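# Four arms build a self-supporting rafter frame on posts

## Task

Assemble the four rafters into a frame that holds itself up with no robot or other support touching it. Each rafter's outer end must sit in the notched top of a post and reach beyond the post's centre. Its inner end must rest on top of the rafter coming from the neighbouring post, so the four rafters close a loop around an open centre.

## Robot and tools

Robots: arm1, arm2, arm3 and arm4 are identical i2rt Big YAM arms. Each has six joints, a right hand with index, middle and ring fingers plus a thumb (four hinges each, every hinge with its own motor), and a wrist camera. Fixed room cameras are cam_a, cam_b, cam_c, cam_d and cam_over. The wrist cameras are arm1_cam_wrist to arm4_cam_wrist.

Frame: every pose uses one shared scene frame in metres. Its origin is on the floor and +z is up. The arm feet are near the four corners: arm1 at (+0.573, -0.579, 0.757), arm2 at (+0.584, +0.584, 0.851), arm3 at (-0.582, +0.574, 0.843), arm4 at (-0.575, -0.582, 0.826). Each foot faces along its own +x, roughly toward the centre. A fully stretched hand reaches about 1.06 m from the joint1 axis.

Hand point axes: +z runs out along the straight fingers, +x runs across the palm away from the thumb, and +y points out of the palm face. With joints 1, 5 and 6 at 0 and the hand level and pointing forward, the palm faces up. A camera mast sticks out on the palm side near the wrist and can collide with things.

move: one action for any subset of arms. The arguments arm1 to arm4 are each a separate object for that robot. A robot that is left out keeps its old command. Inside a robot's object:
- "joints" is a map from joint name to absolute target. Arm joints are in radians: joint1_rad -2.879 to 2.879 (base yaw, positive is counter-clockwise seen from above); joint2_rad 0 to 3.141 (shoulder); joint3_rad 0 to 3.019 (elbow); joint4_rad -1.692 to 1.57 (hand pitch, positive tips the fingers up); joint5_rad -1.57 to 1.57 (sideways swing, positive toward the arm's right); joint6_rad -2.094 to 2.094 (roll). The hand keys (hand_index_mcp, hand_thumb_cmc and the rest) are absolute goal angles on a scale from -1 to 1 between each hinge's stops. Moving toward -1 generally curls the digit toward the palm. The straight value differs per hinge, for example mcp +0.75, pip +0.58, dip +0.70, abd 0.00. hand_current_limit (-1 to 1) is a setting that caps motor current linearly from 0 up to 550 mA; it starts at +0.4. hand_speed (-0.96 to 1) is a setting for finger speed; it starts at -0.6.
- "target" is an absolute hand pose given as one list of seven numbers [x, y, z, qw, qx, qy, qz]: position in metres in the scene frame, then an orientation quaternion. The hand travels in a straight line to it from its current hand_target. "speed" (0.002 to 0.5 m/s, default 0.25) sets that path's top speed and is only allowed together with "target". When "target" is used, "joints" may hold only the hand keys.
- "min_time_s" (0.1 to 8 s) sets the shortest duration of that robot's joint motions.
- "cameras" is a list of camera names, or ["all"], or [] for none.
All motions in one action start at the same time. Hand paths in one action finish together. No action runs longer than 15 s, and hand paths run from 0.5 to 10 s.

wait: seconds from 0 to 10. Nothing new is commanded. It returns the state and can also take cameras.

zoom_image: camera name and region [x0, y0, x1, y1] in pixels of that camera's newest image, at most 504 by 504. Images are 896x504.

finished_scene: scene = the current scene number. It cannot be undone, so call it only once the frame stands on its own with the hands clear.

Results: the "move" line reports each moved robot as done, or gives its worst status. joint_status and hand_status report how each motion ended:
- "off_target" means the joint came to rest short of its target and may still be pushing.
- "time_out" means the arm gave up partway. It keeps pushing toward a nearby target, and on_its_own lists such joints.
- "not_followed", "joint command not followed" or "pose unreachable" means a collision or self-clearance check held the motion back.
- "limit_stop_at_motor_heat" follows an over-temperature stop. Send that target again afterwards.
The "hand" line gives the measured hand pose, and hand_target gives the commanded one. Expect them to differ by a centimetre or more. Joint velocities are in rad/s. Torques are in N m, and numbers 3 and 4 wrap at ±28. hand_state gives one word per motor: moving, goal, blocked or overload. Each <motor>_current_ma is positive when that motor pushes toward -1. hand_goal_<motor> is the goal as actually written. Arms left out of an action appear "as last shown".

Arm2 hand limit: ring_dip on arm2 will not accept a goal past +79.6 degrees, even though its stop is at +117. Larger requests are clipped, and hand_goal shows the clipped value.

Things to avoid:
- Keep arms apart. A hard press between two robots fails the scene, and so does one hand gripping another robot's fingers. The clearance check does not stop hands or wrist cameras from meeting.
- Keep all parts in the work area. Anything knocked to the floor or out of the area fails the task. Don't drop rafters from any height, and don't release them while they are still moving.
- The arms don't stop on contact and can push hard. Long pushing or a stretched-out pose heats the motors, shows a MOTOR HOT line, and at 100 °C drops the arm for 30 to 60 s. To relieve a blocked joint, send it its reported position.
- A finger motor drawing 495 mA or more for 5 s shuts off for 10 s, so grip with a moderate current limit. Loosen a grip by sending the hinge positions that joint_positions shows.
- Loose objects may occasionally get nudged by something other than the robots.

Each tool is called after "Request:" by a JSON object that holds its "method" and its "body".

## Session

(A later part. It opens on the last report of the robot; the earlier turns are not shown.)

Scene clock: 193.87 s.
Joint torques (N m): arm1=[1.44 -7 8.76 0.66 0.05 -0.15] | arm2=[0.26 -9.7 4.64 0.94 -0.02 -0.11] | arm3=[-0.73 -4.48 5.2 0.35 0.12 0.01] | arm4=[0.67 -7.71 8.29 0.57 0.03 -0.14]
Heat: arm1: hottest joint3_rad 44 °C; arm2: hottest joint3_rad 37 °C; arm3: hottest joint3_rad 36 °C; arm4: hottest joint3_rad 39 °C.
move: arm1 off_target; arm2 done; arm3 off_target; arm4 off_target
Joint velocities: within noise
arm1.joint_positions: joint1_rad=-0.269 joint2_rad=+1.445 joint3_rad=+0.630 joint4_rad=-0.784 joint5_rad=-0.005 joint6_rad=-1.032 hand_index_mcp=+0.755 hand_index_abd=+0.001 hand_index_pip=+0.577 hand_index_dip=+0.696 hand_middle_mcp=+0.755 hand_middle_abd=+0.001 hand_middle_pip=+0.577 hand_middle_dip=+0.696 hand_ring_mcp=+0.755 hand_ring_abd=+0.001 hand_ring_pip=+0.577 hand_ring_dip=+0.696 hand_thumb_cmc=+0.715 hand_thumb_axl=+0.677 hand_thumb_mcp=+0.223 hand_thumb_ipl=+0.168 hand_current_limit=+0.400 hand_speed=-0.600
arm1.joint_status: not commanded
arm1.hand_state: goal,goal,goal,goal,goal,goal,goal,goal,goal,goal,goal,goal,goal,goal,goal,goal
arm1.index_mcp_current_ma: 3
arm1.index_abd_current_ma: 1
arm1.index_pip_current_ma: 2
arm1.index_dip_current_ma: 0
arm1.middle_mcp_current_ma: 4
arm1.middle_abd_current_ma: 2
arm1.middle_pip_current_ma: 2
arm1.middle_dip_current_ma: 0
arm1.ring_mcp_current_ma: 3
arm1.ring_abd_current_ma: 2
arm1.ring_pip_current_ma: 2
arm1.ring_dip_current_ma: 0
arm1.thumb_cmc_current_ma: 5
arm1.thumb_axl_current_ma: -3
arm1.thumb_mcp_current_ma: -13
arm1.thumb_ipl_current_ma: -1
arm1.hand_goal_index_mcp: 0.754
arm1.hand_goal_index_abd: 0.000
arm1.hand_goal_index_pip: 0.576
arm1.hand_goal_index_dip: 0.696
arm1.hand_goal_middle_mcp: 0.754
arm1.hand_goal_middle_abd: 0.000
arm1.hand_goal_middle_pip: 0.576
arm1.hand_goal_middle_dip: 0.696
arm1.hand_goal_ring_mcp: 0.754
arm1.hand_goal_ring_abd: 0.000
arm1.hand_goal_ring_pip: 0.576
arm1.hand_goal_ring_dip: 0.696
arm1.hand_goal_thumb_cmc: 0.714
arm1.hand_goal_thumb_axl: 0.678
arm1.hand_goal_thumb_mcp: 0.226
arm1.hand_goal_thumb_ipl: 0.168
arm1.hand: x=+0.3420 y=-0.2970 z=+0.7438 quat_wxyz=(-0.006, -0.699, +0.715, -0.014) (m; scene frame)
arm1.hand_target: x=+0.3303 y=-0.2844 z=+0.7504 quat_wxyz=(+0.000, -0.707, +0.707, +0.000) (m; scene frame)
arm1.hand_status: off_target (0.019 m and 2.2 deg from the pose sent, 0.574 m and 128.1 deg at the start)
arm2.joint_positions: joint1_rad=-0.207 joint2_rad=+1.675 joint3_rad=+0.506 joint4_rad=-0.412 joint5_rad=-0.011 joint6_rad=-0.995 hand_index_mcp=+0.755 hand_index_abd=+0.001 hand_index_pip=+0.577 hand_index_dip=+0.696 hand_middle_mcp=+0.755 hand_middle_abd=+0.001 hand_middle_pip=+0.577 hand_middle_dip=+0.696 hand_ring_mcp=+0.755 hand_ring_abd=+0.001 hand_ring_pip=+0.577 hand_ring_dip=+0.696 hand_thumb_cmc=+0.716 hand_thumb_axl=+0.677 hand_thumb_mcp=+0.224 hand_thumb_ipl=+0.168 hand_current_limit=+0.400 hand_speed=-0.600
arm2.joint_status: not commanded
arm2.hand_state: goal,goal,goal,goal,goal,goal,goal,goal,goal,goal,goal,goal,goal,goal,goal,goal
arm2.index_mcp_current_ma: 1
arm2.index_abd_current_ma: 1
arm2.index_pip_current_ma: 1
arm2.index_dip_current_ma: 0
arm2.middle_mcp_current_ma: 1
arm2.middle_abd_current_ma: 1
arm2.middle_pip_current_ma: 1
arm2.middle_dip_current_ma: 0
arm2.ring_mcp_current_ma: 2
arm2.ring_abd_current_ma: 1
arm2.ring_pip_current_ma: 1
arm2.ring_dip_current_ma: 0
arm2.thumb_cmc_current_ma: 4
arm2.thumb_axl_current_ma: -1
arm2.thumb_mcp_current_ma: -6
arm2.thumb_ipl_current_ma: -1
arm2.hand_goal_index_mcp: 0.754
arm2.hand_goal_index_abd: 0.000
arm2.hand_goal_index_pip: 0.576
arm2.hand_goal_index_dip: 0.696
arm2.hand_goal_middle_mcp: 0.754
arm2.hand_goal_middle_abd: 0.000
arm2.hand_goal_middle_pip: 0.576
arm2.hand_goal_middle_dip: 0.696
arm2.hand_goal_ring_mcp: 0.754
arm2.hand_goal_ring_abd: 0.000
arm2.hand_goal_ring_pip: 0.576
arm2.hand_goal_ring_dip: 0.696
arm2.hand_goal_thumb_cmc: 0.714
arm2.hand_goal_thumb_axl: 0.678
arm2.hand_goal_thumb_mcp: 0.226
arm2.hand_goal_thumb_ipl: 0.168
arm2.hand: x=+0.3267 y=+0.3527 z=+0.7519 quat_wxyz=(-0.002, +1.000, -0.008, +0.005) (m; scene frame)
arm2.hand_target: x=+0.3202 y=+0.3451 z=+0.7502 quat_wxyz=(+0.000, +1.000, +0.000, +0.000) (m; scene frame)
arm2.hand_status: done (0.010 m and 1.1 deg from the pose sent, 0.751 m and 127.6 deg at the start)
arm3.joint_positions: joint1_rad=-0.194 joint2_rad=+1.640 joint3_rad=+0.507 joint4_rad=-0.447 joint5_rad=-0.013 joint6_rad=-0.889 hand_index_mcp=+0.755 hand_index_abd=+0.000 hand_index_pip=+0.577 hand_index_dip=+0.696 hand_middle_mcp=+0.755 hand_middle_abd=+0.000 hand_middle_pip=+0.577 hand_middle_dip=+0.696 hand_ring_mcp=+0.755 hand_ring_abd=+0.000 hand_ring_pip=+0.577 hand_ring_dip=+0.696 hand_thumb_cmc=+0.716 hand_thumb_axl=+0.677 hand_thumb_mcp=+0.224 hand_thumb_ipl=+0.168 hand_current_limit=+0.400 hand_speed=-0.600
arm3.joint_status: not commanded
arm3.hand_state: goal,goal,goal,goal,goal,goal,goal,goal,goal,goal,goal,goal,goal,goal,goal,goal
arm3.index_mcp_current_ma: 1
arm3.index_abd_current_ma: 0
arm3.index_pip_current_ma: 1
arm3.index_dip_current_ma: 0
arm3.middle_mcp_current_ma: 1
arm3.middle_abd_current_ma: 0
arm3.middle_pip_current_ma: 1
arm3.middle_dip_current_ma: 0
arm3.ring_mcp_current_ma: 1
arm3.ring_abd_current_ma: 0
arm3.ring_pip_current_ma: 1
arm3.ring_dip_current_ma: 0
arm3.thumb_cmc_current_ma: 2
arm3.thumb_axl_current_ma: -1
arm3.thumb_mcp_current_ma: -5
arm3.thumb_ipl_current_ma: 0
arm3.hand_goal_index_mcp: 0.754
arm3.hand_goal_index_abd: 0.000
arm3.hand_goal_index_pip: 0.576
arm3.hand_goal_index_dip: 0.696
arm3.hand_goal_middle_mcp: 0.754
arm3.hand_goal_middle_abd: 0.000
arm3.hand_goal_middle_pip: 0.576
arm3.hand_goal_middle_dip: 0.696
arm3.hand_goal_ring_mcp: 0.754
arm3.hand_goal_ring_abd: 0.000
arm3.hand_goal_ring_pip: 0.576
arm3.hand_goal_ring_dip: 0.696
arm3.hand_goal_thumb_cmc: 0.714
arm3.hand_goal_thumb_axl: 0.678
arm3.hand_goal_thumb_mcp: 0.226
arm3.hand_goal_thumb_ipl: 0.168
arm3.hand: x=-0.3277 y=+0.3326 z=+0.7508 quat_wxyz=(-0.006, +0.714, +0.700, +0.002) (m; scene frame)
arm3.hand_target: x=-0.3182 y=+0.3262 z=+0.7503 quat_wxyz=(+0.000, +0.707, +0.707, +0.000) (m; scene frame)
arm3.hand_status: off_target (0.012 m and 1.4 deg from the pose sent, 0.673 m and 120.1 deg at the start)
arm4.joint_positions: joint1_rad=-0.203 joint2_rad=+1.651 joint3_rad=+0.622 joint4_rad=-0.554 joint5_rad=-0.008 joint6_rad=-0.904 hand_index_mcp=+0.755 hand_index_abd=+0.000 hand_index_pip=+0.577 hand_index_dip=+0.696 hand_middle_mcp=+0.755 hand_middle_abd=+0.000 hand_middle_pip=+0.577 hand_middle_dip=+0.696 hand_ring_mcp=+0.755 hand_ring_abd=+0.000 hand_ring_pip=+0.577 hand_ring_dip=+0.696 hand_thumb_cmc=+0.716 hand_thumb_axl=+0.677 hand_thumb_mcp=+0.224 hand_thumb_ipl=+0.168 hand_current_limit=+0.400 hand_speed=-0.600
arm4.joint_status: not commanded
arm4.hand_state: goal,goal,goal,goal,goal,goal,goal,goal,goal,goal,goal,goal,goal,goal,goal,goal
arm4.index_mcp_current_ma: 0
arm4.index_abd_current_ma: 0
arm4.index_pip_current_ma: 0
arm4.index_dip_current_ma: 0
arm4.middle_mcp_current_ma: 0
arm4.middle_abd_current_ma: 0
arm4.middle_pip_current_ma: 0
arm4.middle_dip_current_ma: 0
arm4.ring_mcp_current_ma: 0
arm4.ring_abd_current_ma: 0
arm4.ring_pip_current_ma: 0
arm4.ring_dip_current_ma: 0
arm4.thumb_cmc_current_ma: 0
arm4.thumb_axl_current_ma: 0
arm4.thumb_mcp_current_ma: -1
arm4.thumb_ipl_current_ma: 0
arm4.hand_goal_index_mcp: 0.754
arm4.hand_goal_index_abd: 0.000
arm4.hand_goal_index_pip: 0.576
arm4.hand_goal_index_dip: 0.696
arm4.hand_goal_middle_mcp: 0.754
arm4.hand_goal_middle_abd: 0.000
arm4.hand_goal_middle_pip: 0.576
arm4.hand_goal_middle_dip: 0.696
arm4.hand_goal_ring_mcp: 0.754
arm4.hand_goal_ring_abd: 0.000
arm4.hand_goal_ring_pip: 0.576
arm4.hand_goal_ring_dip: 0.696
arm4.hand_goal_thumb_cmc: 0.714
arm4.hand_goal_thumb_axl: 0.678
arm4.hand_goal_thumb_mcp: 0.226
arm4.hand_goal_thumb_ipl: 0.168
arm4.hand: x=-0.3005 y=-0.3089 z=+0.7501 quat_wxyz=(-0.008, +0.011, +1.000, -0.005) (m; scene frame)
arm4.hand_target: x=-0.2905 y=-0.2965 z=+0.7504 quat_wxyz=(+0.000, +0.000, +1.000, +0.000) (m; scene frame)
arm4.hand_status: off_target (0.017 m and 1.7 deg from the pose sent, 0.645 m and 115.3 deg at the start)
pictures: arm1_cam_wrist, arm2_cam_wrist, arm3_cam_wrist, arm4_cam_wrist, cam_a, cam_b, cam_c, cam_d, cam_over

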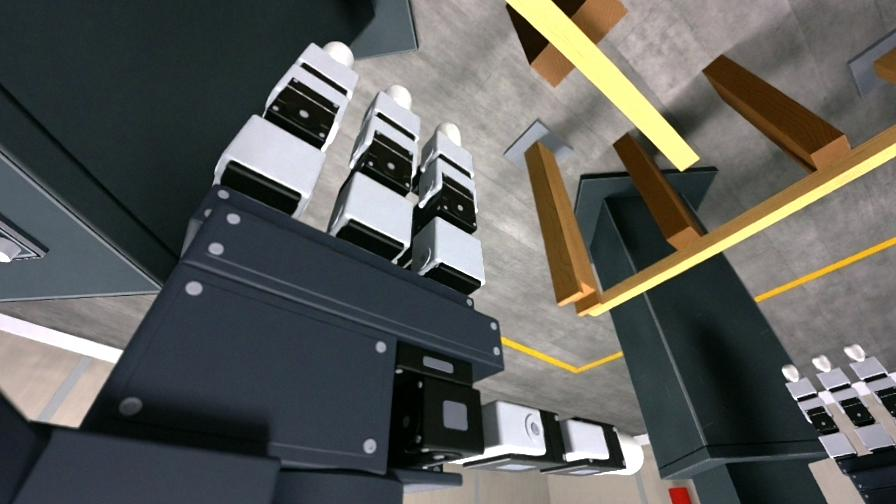

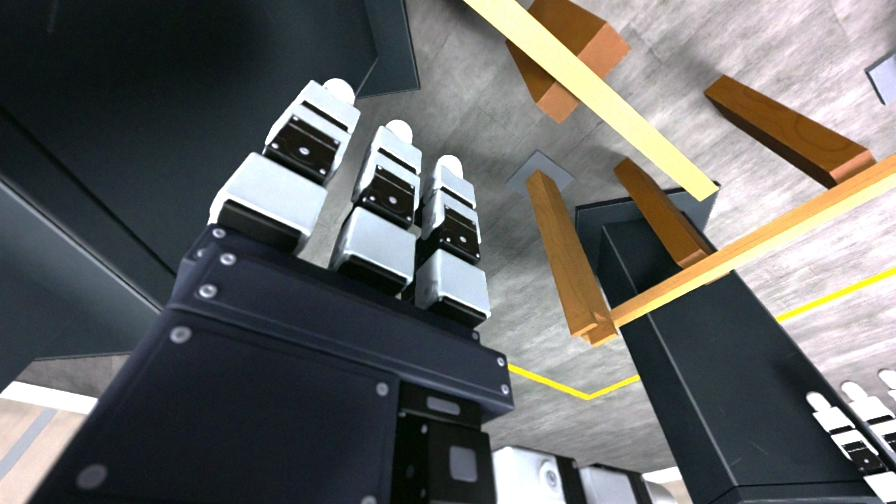

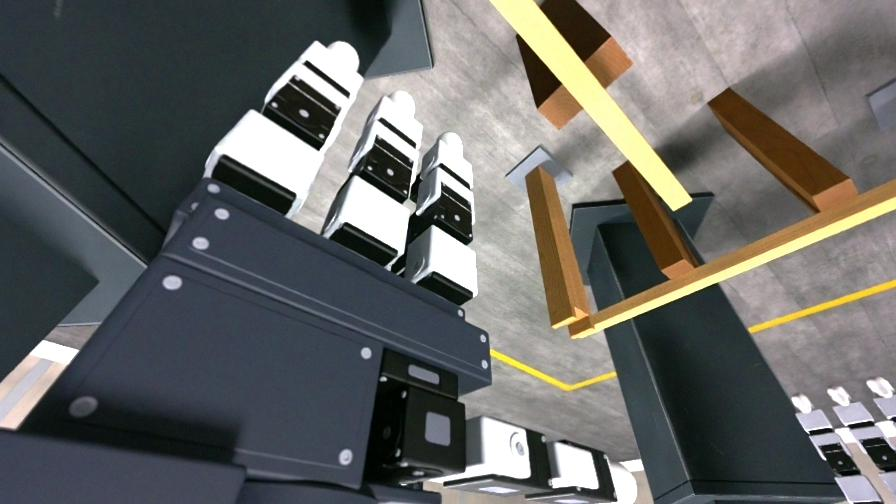

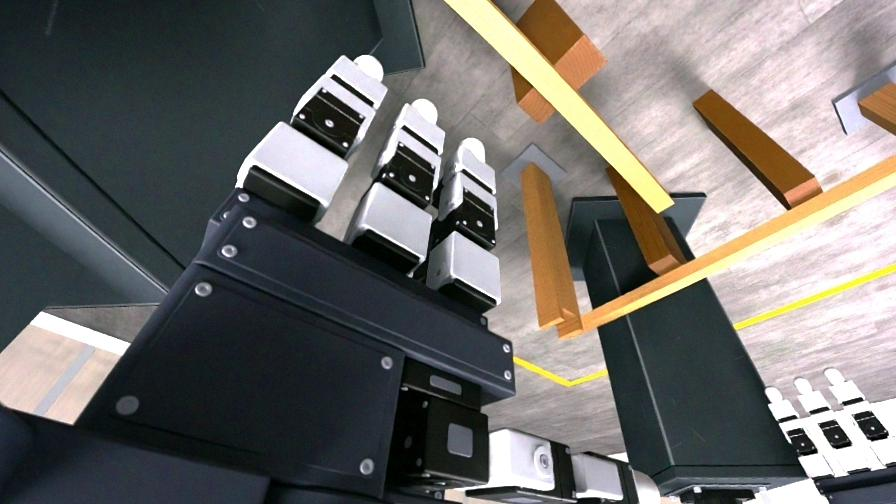

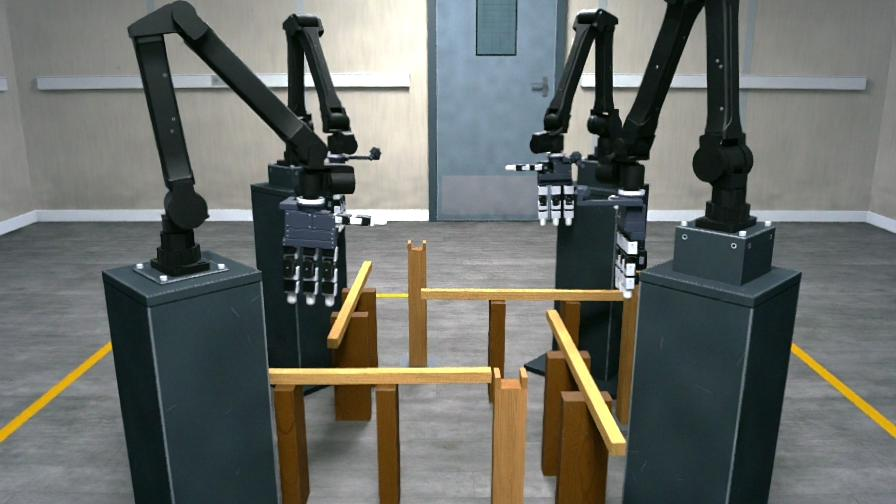

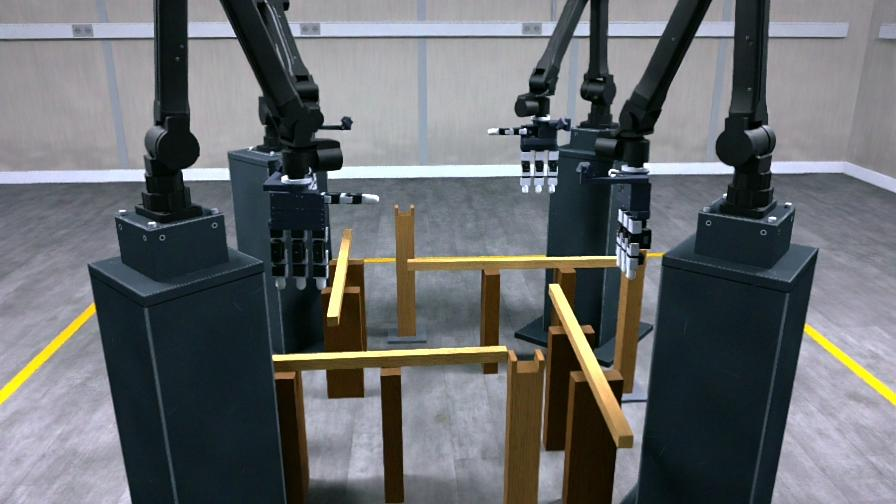

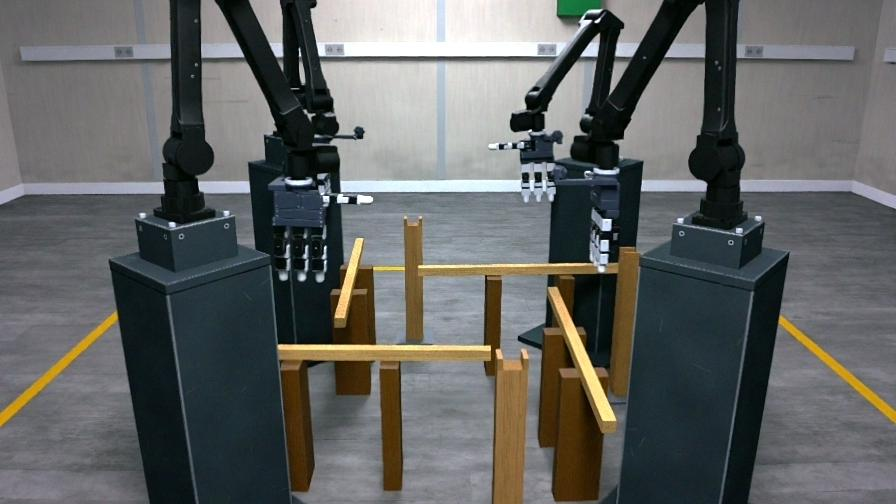

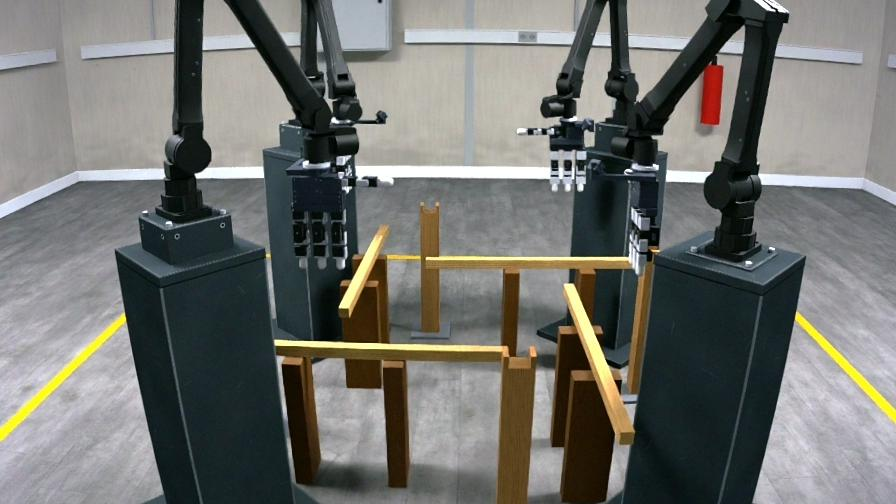

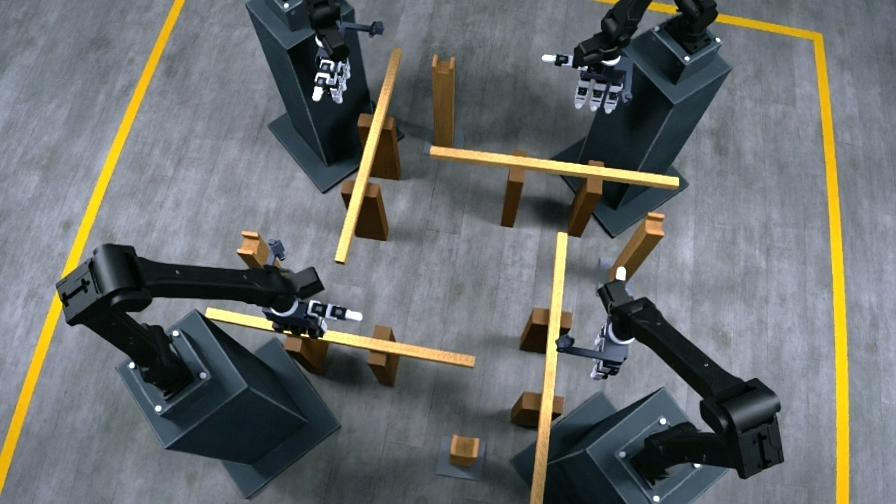

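Request:
{"method": "move", "body": {"arm1": {"target":[0.318,-0.271,0.564,0,0.7071,-0.7071,0],"speed":0.25}, "arm2": {"target":[0.3135,0.337,0.56,0,1,0,0],"speed":0.25}, "arm3": {"target":[-0.3085,0.32,0.56,0,0.7071,0.7071,0],"speed":0.25}, "arm4": {"target":[-0.28,-0.284,0.56,0,0,1,0],"speed":0.25}, "cameras": ["all"]}}

Scene clock: 208.43 s.
Joint torques (N m): arm1=[1.08 -10.64 2.65 0.77 -0.07 -0.13] | arm2=[0.26 -14.51 -0.16 0.98 -0.12 0.05] | arm3=[-0.85 -7.88 -0.25 0.42 0.03 0.22] | arm4=[0.73 -11.58 2 0.65 -0.03 -0.03]
Heat: arm1: hottest joint3_rad 43 °C; arm2: hottest joint3_rad 35 °C; arm3: hottest joint3_rad 35 °C; arm4: hottest joint3_rad 38 °C.
move: arm1 done; arm2 done; arm3 done; arm4 done
Joint velocities: within noise
arm1.joint_positions: joint1_rad=-0.258 joint2_rad=+2.052 joint3_rad=+0.672 joint4_rad=-0.193 joint5_rad=-0.003 joint6_rad=-1.033 hand_index_mcp=+0.755 hand_index_abd=+0.001 hand_index_pip=+0.577 hand_index_dip=+0.696 hand_middle_mcp=+0.755 hand_middle_abd=+0.001 hand_middle_pip=+0.577 hand_middle_dip=+0.696 hand_ring_mcp=+0.755 hand_ring_abd=+0.001 hand_ring_pip=+0.577 hand_ring_dip=+0.696 hand_thumb_cmc=+0.715 hand_thumb_axl=+0.677 hand_thumb_mcp=+0.223 hand_thumb_ipl=+0.168 hand_current_limit=+0.400 hand_speed=-0.600
arm1.joint_status: not commanded
arm1.hand_state: goal,goal,goal,goal,goal,goal,goal,goal,goal,goal,goal,goal,goal,goal,goal,goal
arm1.index_mcp_current_ma: 3
arm1.index_abd_current_ma: 1
arm1.index_pip_current_ma: 2
arm1.index_dip_current_ma: 0
arm1.middle_mcp_current_ma: 4
arm1.middle_abd_current_ma: 2
arm1.middle_pip_current_ma: 2
arm1.middle_dip_current_ma: 0
arm1.ring_mcp_current_ma: 3
arm1.ring_abd_current_ma: 2
arm1.ring_pip_current_ma: 2
arm1.ring_dip_current_ma: 0
arm1.thumb_cmc_current_ma: 5
arm1.thumb_axl_current_ma: -3
arm1.thumb_mcp_current_ma: -14
arm1.thumb_ipl_current_ma: -1
arm1.hand_goal_index_mcp: 0.754
arm1.hand_goal_index_abd: 0.000
arm1.hand_goal_index_pip: 0.576
arm1.hand_goal_index_dip: 0.696
arm1.hand_goal_middle_mcp: 0.754
arm1.hand_goal_middle_abd: 0.000
arm1.hand_goal_middle_pip: 0.576
arm1.hand_goal_middle_dip: 0.696
arm1.hand_goal_ring_mcp: 0.754
arm1.hand_goal_ring_abd: 0.000
arm1.hand_goal_ring_pip: 0.576
arm1.hand_goal_ring_dip: 0.696
arm1.hand_goal_thumb_cmc: 0.714
arm1.hand_goal_thumb_axl: 0.678
arm1.hand_goal_thumb_mcp: 0.226
arm1.hand_goal_thumb_ipl: 0.168
arm1.hand: x=+0.3234 y=-0.2718 z=+0.5679 quat_wxyz=(-0.001, -0.703, +0.711, -0.002) (m; scene frame)
arm1.hand_target: x=+0.3181 y=-0.2711 z=+0.5641 quat_wxyz=(+0.000, -0.707, +0.707, +0.000) (m; scene frame)
arm1.hand_status: done (0.007 m and 0.7 deg from the pose sent, 0.183 m and 2.2 deg at the start)
arm2.joint_positions: joint1_rad=-0.191 joint2_rad=+2.383 joint3_rad=+0.693 joint4_rad=+0.127 joint5_rad=-0.008 joint6_rad=-0.993 hand_index_mcp=+0.755 hand_index_abd=+0.001 hand_index_pip=+0.577 hand_index_dip=+0.696 hand_middle_mcp=+0.755 hand_middle_abd=+0.001 hand_middle_pip=+0.577 hand_middle_dip=+0.696 hand_ring_mcp=+0.755 hand_ring_abd=+0.001 hand_ring_pip=+0.577 hand_ring_dip=+0.696 hand_thumb_cmc=+0.716 hand_thumb_axl=+0.677 hand_thumb_mcp=+0.224 hand_thumb_ipl=+0.168 hand_current_limit=+0.400 hand_speed=-0.600
arm2.joint_status: not commanded
arm2.hand_state: goal,goal,goal,goal,goal,goal,goal,goal,goal,goal,goal,goal,goal,goal,goal,goal
arm2.index_mcp_current_ma: 1
arm2.index_abd_current_ma: 1
arm2.index_pip_current_ma: 1
arm2.index_dip_current_ma: 0
arm2.middle_mcp_current_ma: 1
arm2.middle_abd_current_ma: 1
arm2.middle_pip_current_ma: 1
arm2.middle_dip_current_ma: 0
arm2.ring_mcp_current_ma: 1
arm2.ring_abd_current_ma: 1
arm2.ring_pip_current_ma: 1
arm2.ring_dip_current_ma: 0
arm2.thumb_cmc_current_ma: 4
arm2.thumb_axl_current_ma: -1
arm2.thumb_mcp_current_ma: -6
arm2.thumb_ipl_current_ma: -1
arm2.hand_goal_index_mcp: 0.754
arm2.hand_goal_index_abd: 0.000
arm2.hand_goal_index_pip: 0.576
arm2.hand_goal_index_dip: 0.696
arm2.hand_goal_middle_mcp: 0.754
arm2.hand_goal_middle_abd: 0.000
arm2.hand_goal_middle_pip: 0.576
arm2.hand_goal_middle_dip: 0.696
arm2.hand_goal_ring_mcp: 0.754
arm2.hand_goal_ring_abd: 0.000
arm2.hand_goal_ring_pip: 0.576
arm2.hand_goal_ring_dip: 0.696
arm2.hand_goal_thumb_cmc: 0.714
arm2.hand_goal_thumb_axl: 0.678
arm2.hand_goal_thumb_mcp: 0.226
arm2.hand_goal_thumb_ipl: 0.168
arm2.hand: x=+0.3091 y=+0.3374 z=+0.5665 quat_wxyz=(+0.002, +1.000, -0.001, -0.003) (m; scene frame)
arm2.hand_target: x=+0.3136 y=+0.3371 z=+0.5602 quat_wxyz=(+0.000, +1.000, +0.000, +0.000) (m; scene frame)
arm2.hand_status: done (0.008 m and 0.4 deg from the pose sent, 0.193 m and 1.1 deg at the start)
arm3.joint_positions: joint1_rad=-0.175 joint2_rad=+2.348 joint3_rad=+0.684 joint4_rad=+0.107 joint5_rad=-0.011 joint6_rad=-0.890 hand_index_mcp=+0.755 hand_index_abd=+0.000 hand_index_pip=+0.577 hand_index_dip=+0.696 hand_middle_mcp=+0.755 hand_middle_abd=+0.000 hand_middle_pip=+0.577 hand_middle_dip=+0.696 hand_ring_mcp=+0.755 hand_ring_abd=+0.000 hand_ring_pip=+0.577 hand_ring_dip=+0.696 hand_thumb_cmc=+0.716 hand_thumb_axl=+0.677 hand_thumb_mcp=+0.223 hand_thumb_ipl=+0.168 hand_current_limit=+0.400 hand_speed=-0.600
arm3.joint_status: not commanded
arm3.hand_state: goal,goal,goal,goal,goal,goal,goal,goal,goal,goal,goal,goal,goal,goal,goal,goal
arm3.index_mcp_current_ma: 1
arm3.index_abd_current_ma: 0
arm3.index_pip_current_ma: 1
arm3.index_dip_current_ma: 0
arm3.middle_mcp_current_ma: 1
arm3.middle_abd_current_ma: 0
arm3.middle_pip_current_ma: 1
arm3.middle_dip_current_ma: 0
arm3.ring_mcp_current_ma: 1
arm3.ring_abd_current_ma: 0
arm3.ring_pip_current_ma: 1
arm3.ring_dip_current_ma: 0
arm3.thumb_cmc_current_ma: 2
arm3.thumb_axl_current_ma: -1
arm3.thumb_mcp_current_ma: -5
arm3.thumb_ipl_current_ma: 0
arm3.hand_goal_index_mcp: 0.754
arm3.hand_goal_index_abd: 0.000
arm3.hand_goal_index_pip: 0.576
arm3.hand_goal_index_dip: 0.696
arm3.hand_goal_middle_mcp: 0.754
arm3.hand_goal_middle_abd: 0.000
arm3.hand_goal_middle_pip: 0.576
arm3.hand_goal_middle_dip: 0.696
arm3.hand_goal_ring_mcp: 0.754
arm3.hand_goal_ring_abd: 0.000
arm3.hand_goal_ring_pip: 0.576
arm3.hand_goal_ring_dip: 0.696
arm3.hand_goal_thumb_cmc: 0.714
arm3.hand_goal_thumb_axl: 0.678
arm3.hand_goal_thumb_mcp: 0.226
arm3.hand_goal_thumb_ipl: 0.168
arm3.hand: x=-0.3082 y=+0.3151 z=+0.5667 quat_wxyz=(+0.004, +0.707, +0.707, -0.001) (m; scene frame)
arm3.hand_target: x=-0.3087 y=+0.3200 z=+0.5601 quat_wxyz=(+0.000, +0.707, +0.707, +0.000) (m; scene frame)
arm3.hand_status: done (0.008 m and 0.5 deg from the pose sent, 0.192 m and 1.4 deg at the start)
arm4.joint_positions: joint1_rad=-0.190 joint2_rad=+2.279 joint3_rad=+0.775 joint4_rad=-0.055 joint5_rad=-0.007 joint6_rad=-0.904 hand_index_mcp=+0.755 hand_index_abd=+0.000 hand_index_pip=+0.577 hand_index_dip=+0.696 hand_middle_mcp=+0.755 hand_middle_abd=+0.000 hand_middle_pip=+0.577 hand_middle_dip=+0.696 hand_ring_mcp=+0.755 hand_ring_abd=+0.000 hand_ring_pip=+0.577 hand_ring_dip=+0.696 hand_thumb_cmc=+0.716 hand_thumb_axl=+0.677 hand_thumb_mcp=+0.224 hand_thumb_ipl=+0.168 hand_current_limit=+0.400 hand_speed=-0.600
arm4.joint_status: not commanded
arm4.hand_state: goal,goal,goal,goal,goal,goal,goal,goal,goal,goal,goal,goal,goal,goal,goal,goal
arm4.index_mcp_current_ma: 0
arm4.index_abd_current_ma: 0
arm4.index_pip_current_ma: 0
arm4.index_dip_current_ma: 0
arm4.middle_mcp_current_ma: 0
arm4.middle_abd_current_ma: 0
arm4.middle_pip_current_ma: 0
arm4.middle_dip_current_ma: 0
arm4.ring_mcp_current_ma: 0
arm4.ring_abd_current_ma: 0
arm4.ring_pip_current_ma: 0
arm4.ring_dip_current_ma: 0
arm4.thumb_cmc_current_ma: 0
arm4.thumb_axl_current_ma: 0
arm4.thumb_mcp_current_ma: -1
arm4.thumb_ipl_current_ma: 0
arm4.hand_goal_index_mcp: 0.754
arm4.hand_goal_index_abd: 0.000
arm4.hand_goal_index_pip: 0.576
arm4.hand_goal_index_dip: 0.696
arm4.hand_goal_middle_mcp: 0.754
arm4.hand_goal_middle_abd: 0.000
arm4.hand_goal_middle_pip: 0.576
arm4.hand_goal_middle_dip: 0.696
arm4.hand_goal_ring_mcp: 0.754
arm4.hand_goal_ring_abd: 0.000
arm4.hand_goal_ring_pip: 0.576
arm4.hand_goal_ring_dip: 0.696
arm4.hand_goal_thumb_cmc: 0.714
arm4.hand_goal_thumb_axl: 0.678
arm4.hand_goal_thumb_mcp: 0.226
arm4.hand_goal_thumb_ipl: 0.168
arm4.hand: x=-0.2767 y=-0.2863 z=+0.5692 quat_wxyz=(+0.002, +0.004, +1.000, +0.002) (m; scene frame)
arm4.hand_target: x=-0.2801 y=-0.2842 z=+0.5602 quat_wxyz=(+0.000, +0.000, +1.000, +0.000) (m; scene frame)
arm4.hand_status: done (0.010 m and 0.6 deg from the pose sent, 0.193 m and 1.6 deg at the start)
pictures: arm1_cam_wrist, arm2_cam_wrist, arm3_cam_wrist, arm4_cam_wrist, cam_a, cam_b, cam_c, cam_d, cam_over

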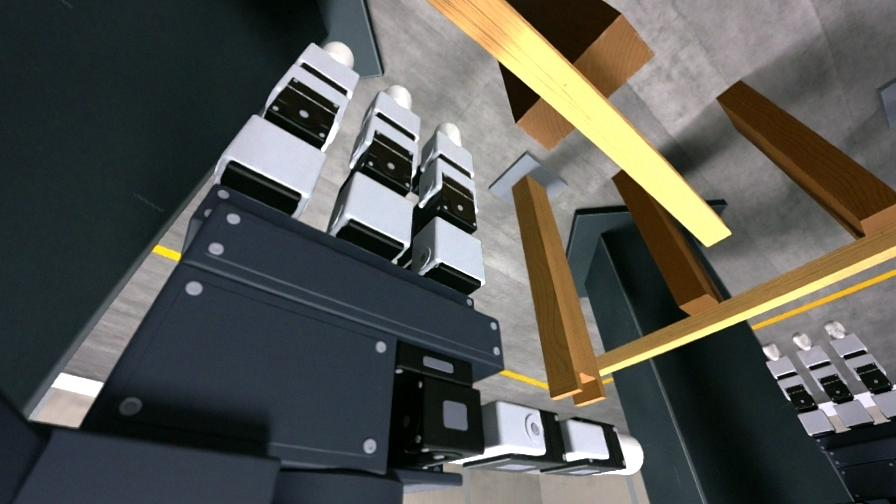

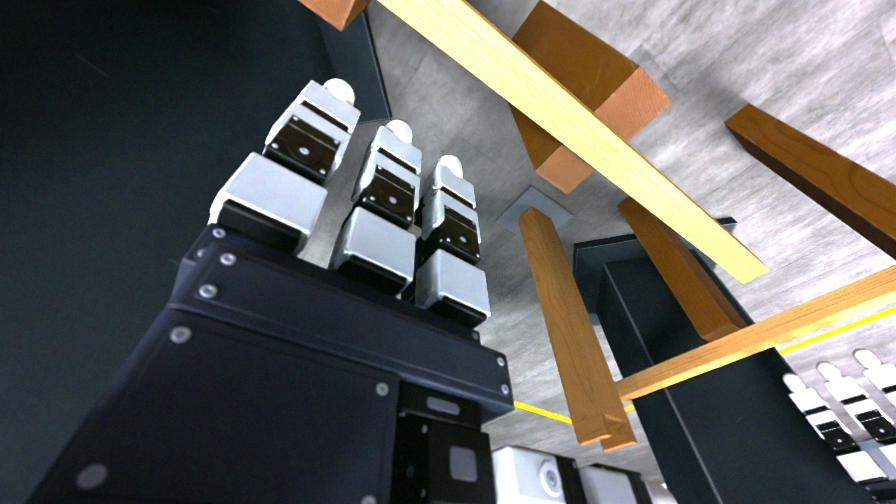

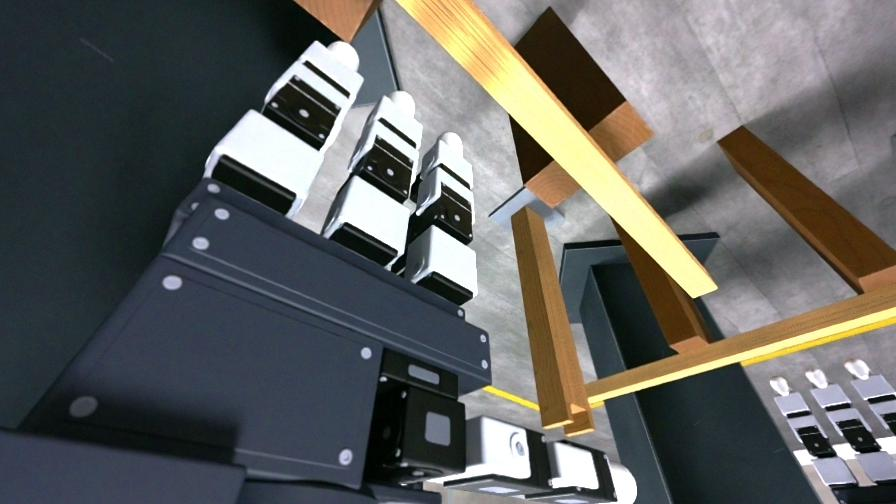

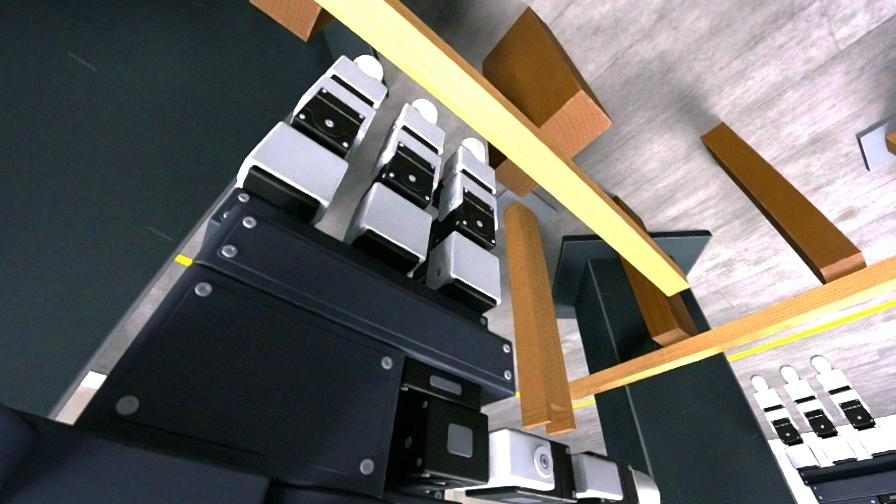

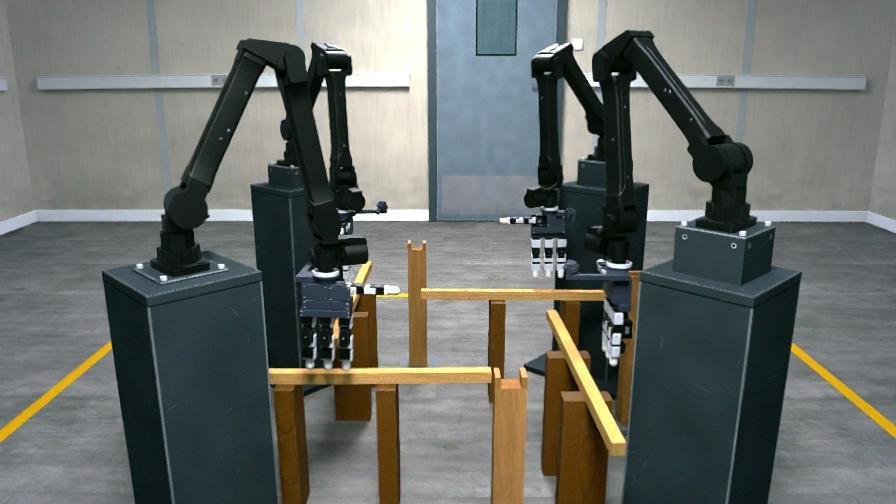

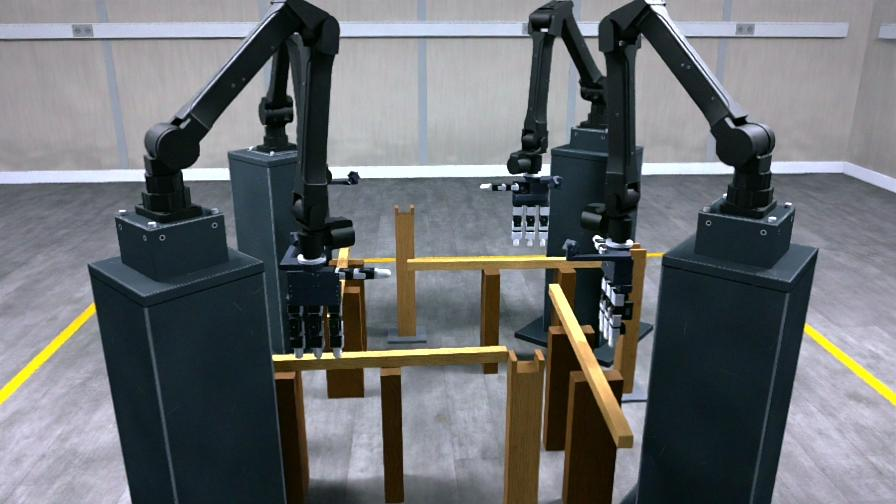

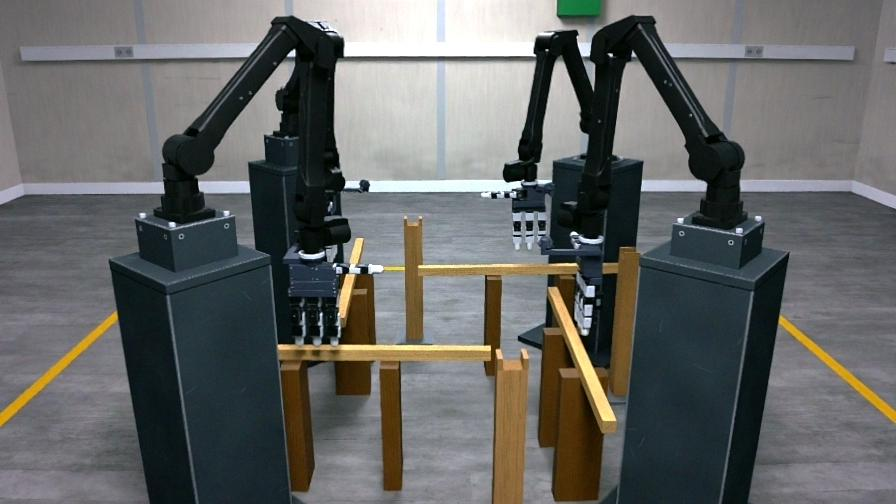

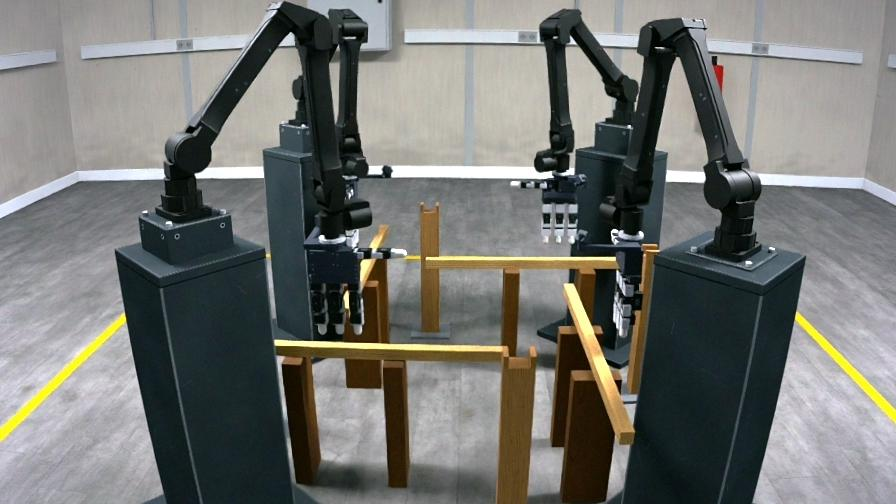

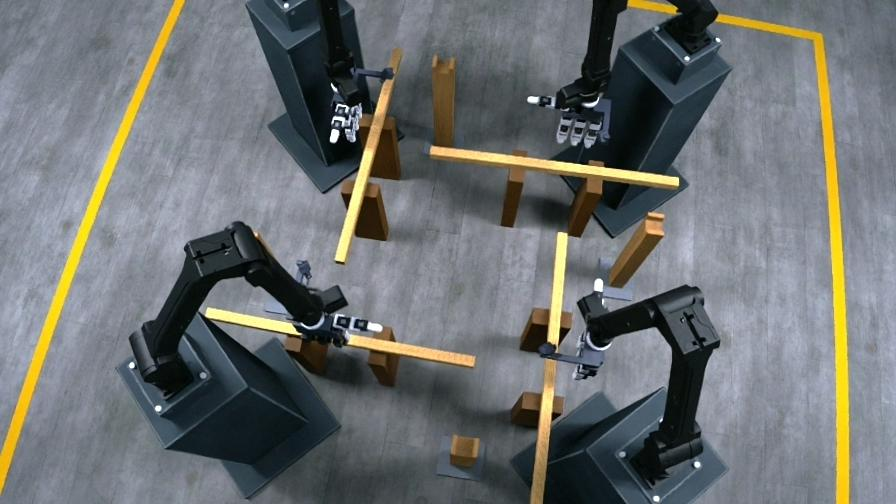

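Request:
{"method": "zoom_image", "body": {"camera": "cam_over", "region": [290, 40, 430, 180]}}

Request:
{"method": "zoom_image", "body": {"camera": "cam_over", "region": [510, 60, 650, 200]}}

Request:
{"method": "zoom_image", "body": {"camera": "cam_over", "region": [500, 270, 660, 430]}}

Request:
{"method": "zoom_image", "body": {"camera": "cam_over", "region": [250, 240, 410, 400]}}

Scaled by 3.600.

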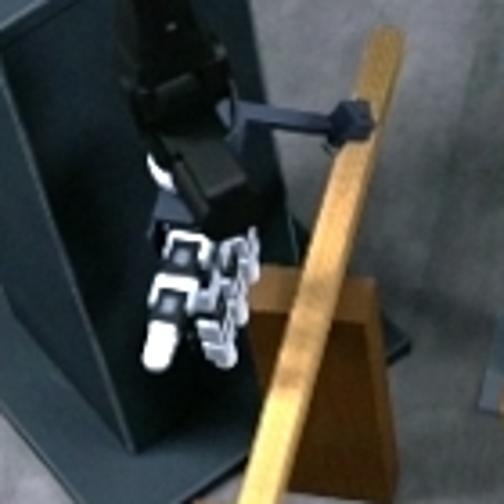

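Scaled by 3.600.

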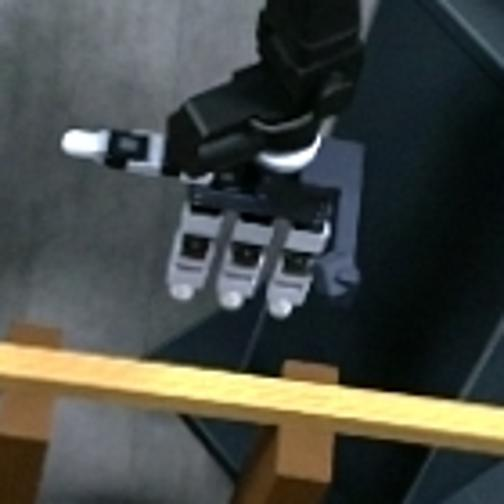

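Scaled by 3.150.

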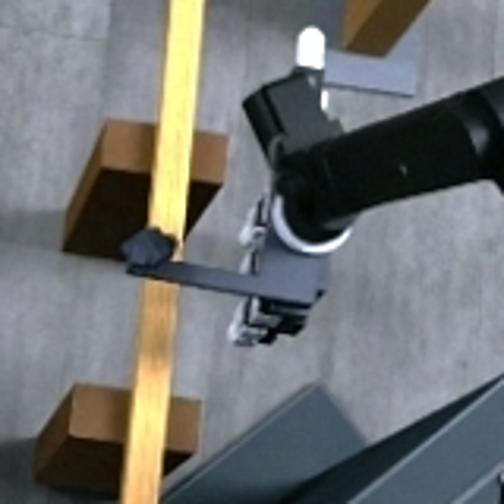

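Scaled by 3.150.

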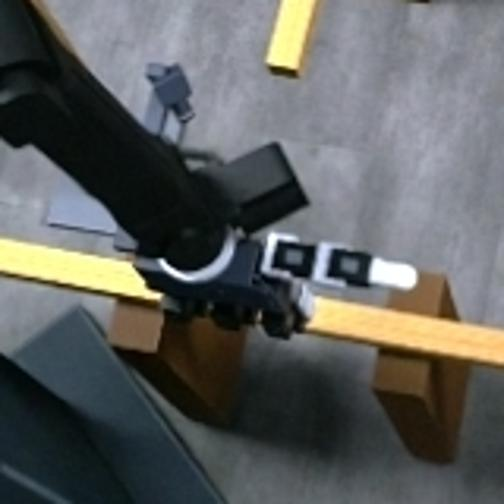

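Request:
{"method": "zoom_image", "body": {"camera": "cam_over", "region": [290, 300, 370, 360]}}

Request:
{"method": "zoom_image", "body": {"camera": "cam_d", "region": [600, 210, 720, 330]}}

Request:
{"method": "zoom_image", "body": {"camera": "cam_b", "region": [300, 220, 400, 320]}}

Scaled by 6.300.

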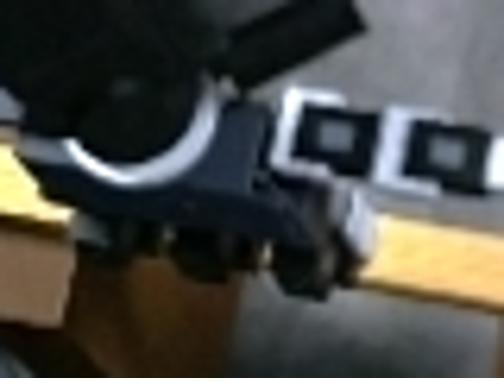

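Scaled by 4.200.

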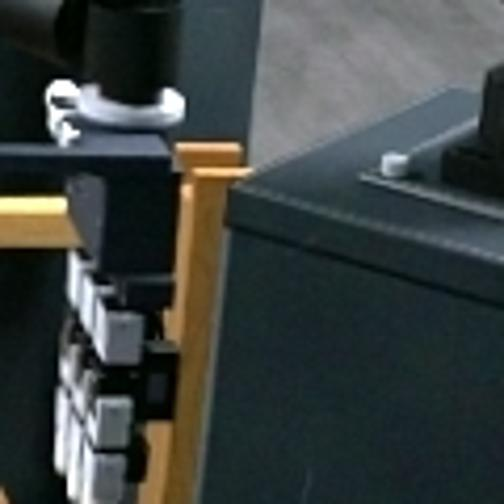

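Scaled by 5.040.

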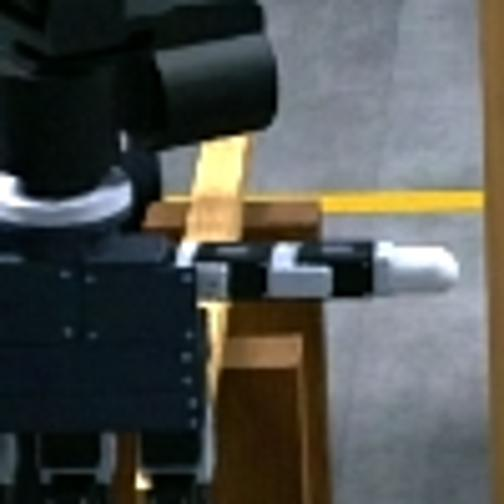

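Request:
{"method": "zoom_image", "body": {"camera": "cam_a", "region": [530, 260, 680, 470]}}

Request:
{"method": "zoom_image", "body": {"camera": "cam_b", "region": [530, 240, 680, 450]}}

Request:
{"method": "zoom_image", "body": {"camera": "cam_c", "region": [530, 240, 680, 450]}}

Request:
{"method": "zoom_image", "body": {"camera": "cam_d", "region": [530, 240, 680, 450]}}

Scaled by 2.400.

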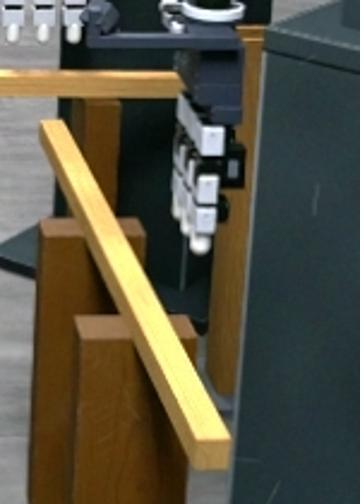

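Scaled by 2.400.

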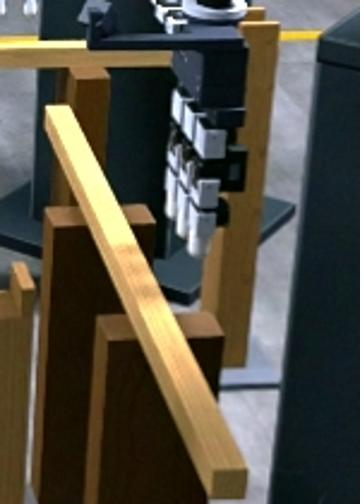

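Scaled by 2.400.

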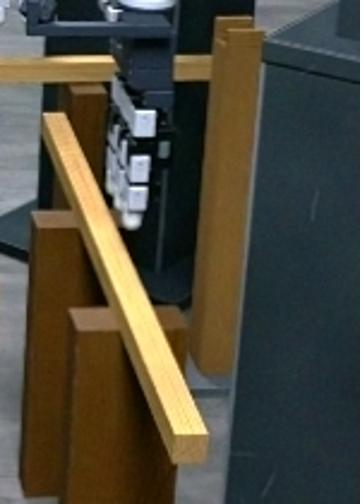

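Scaled by 2.400.

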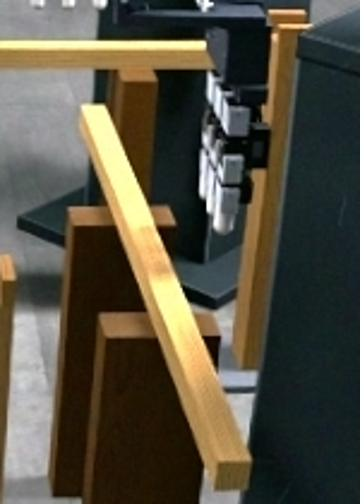

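Request:
{"method": "zoom_image", "body": {"camera": "cam_c", "region": [545, 270, 625, 370]}}

Request:
{"method": "zoom_image", "body": {"camera": "cam_d", "region": [270, 220, 430, 380]}}

Request:
{"method": "zoom_image", "body": {"camera": "cam_a", "region": [270, 250, 430, 410]}}

Scaled by 5.040.

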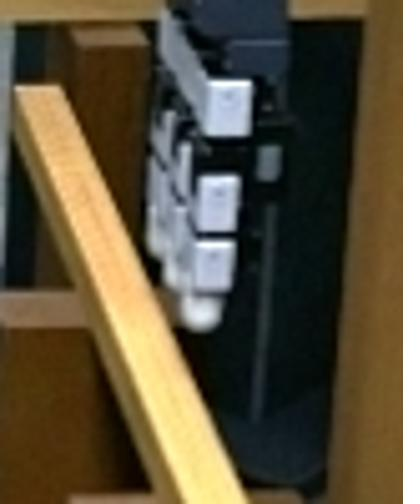

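Scaled by 3.150.

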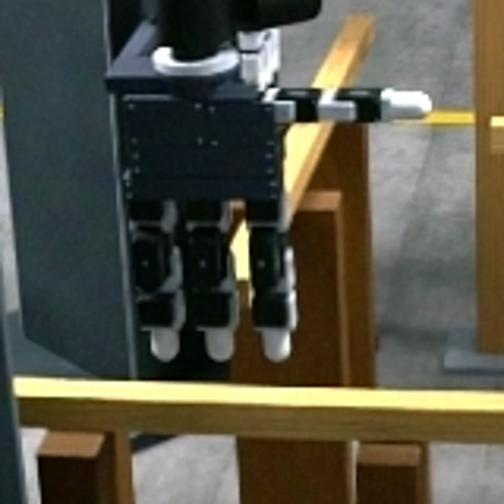

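Scaled by 3.150.

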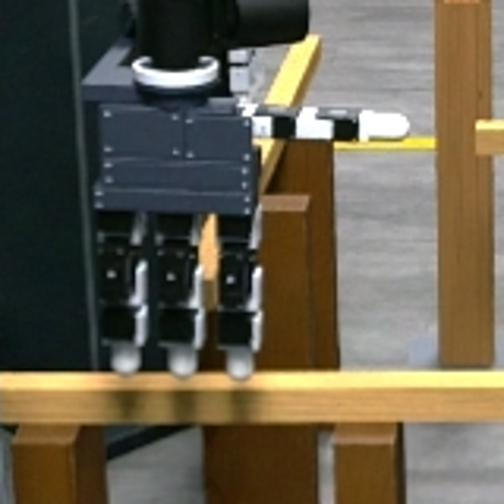

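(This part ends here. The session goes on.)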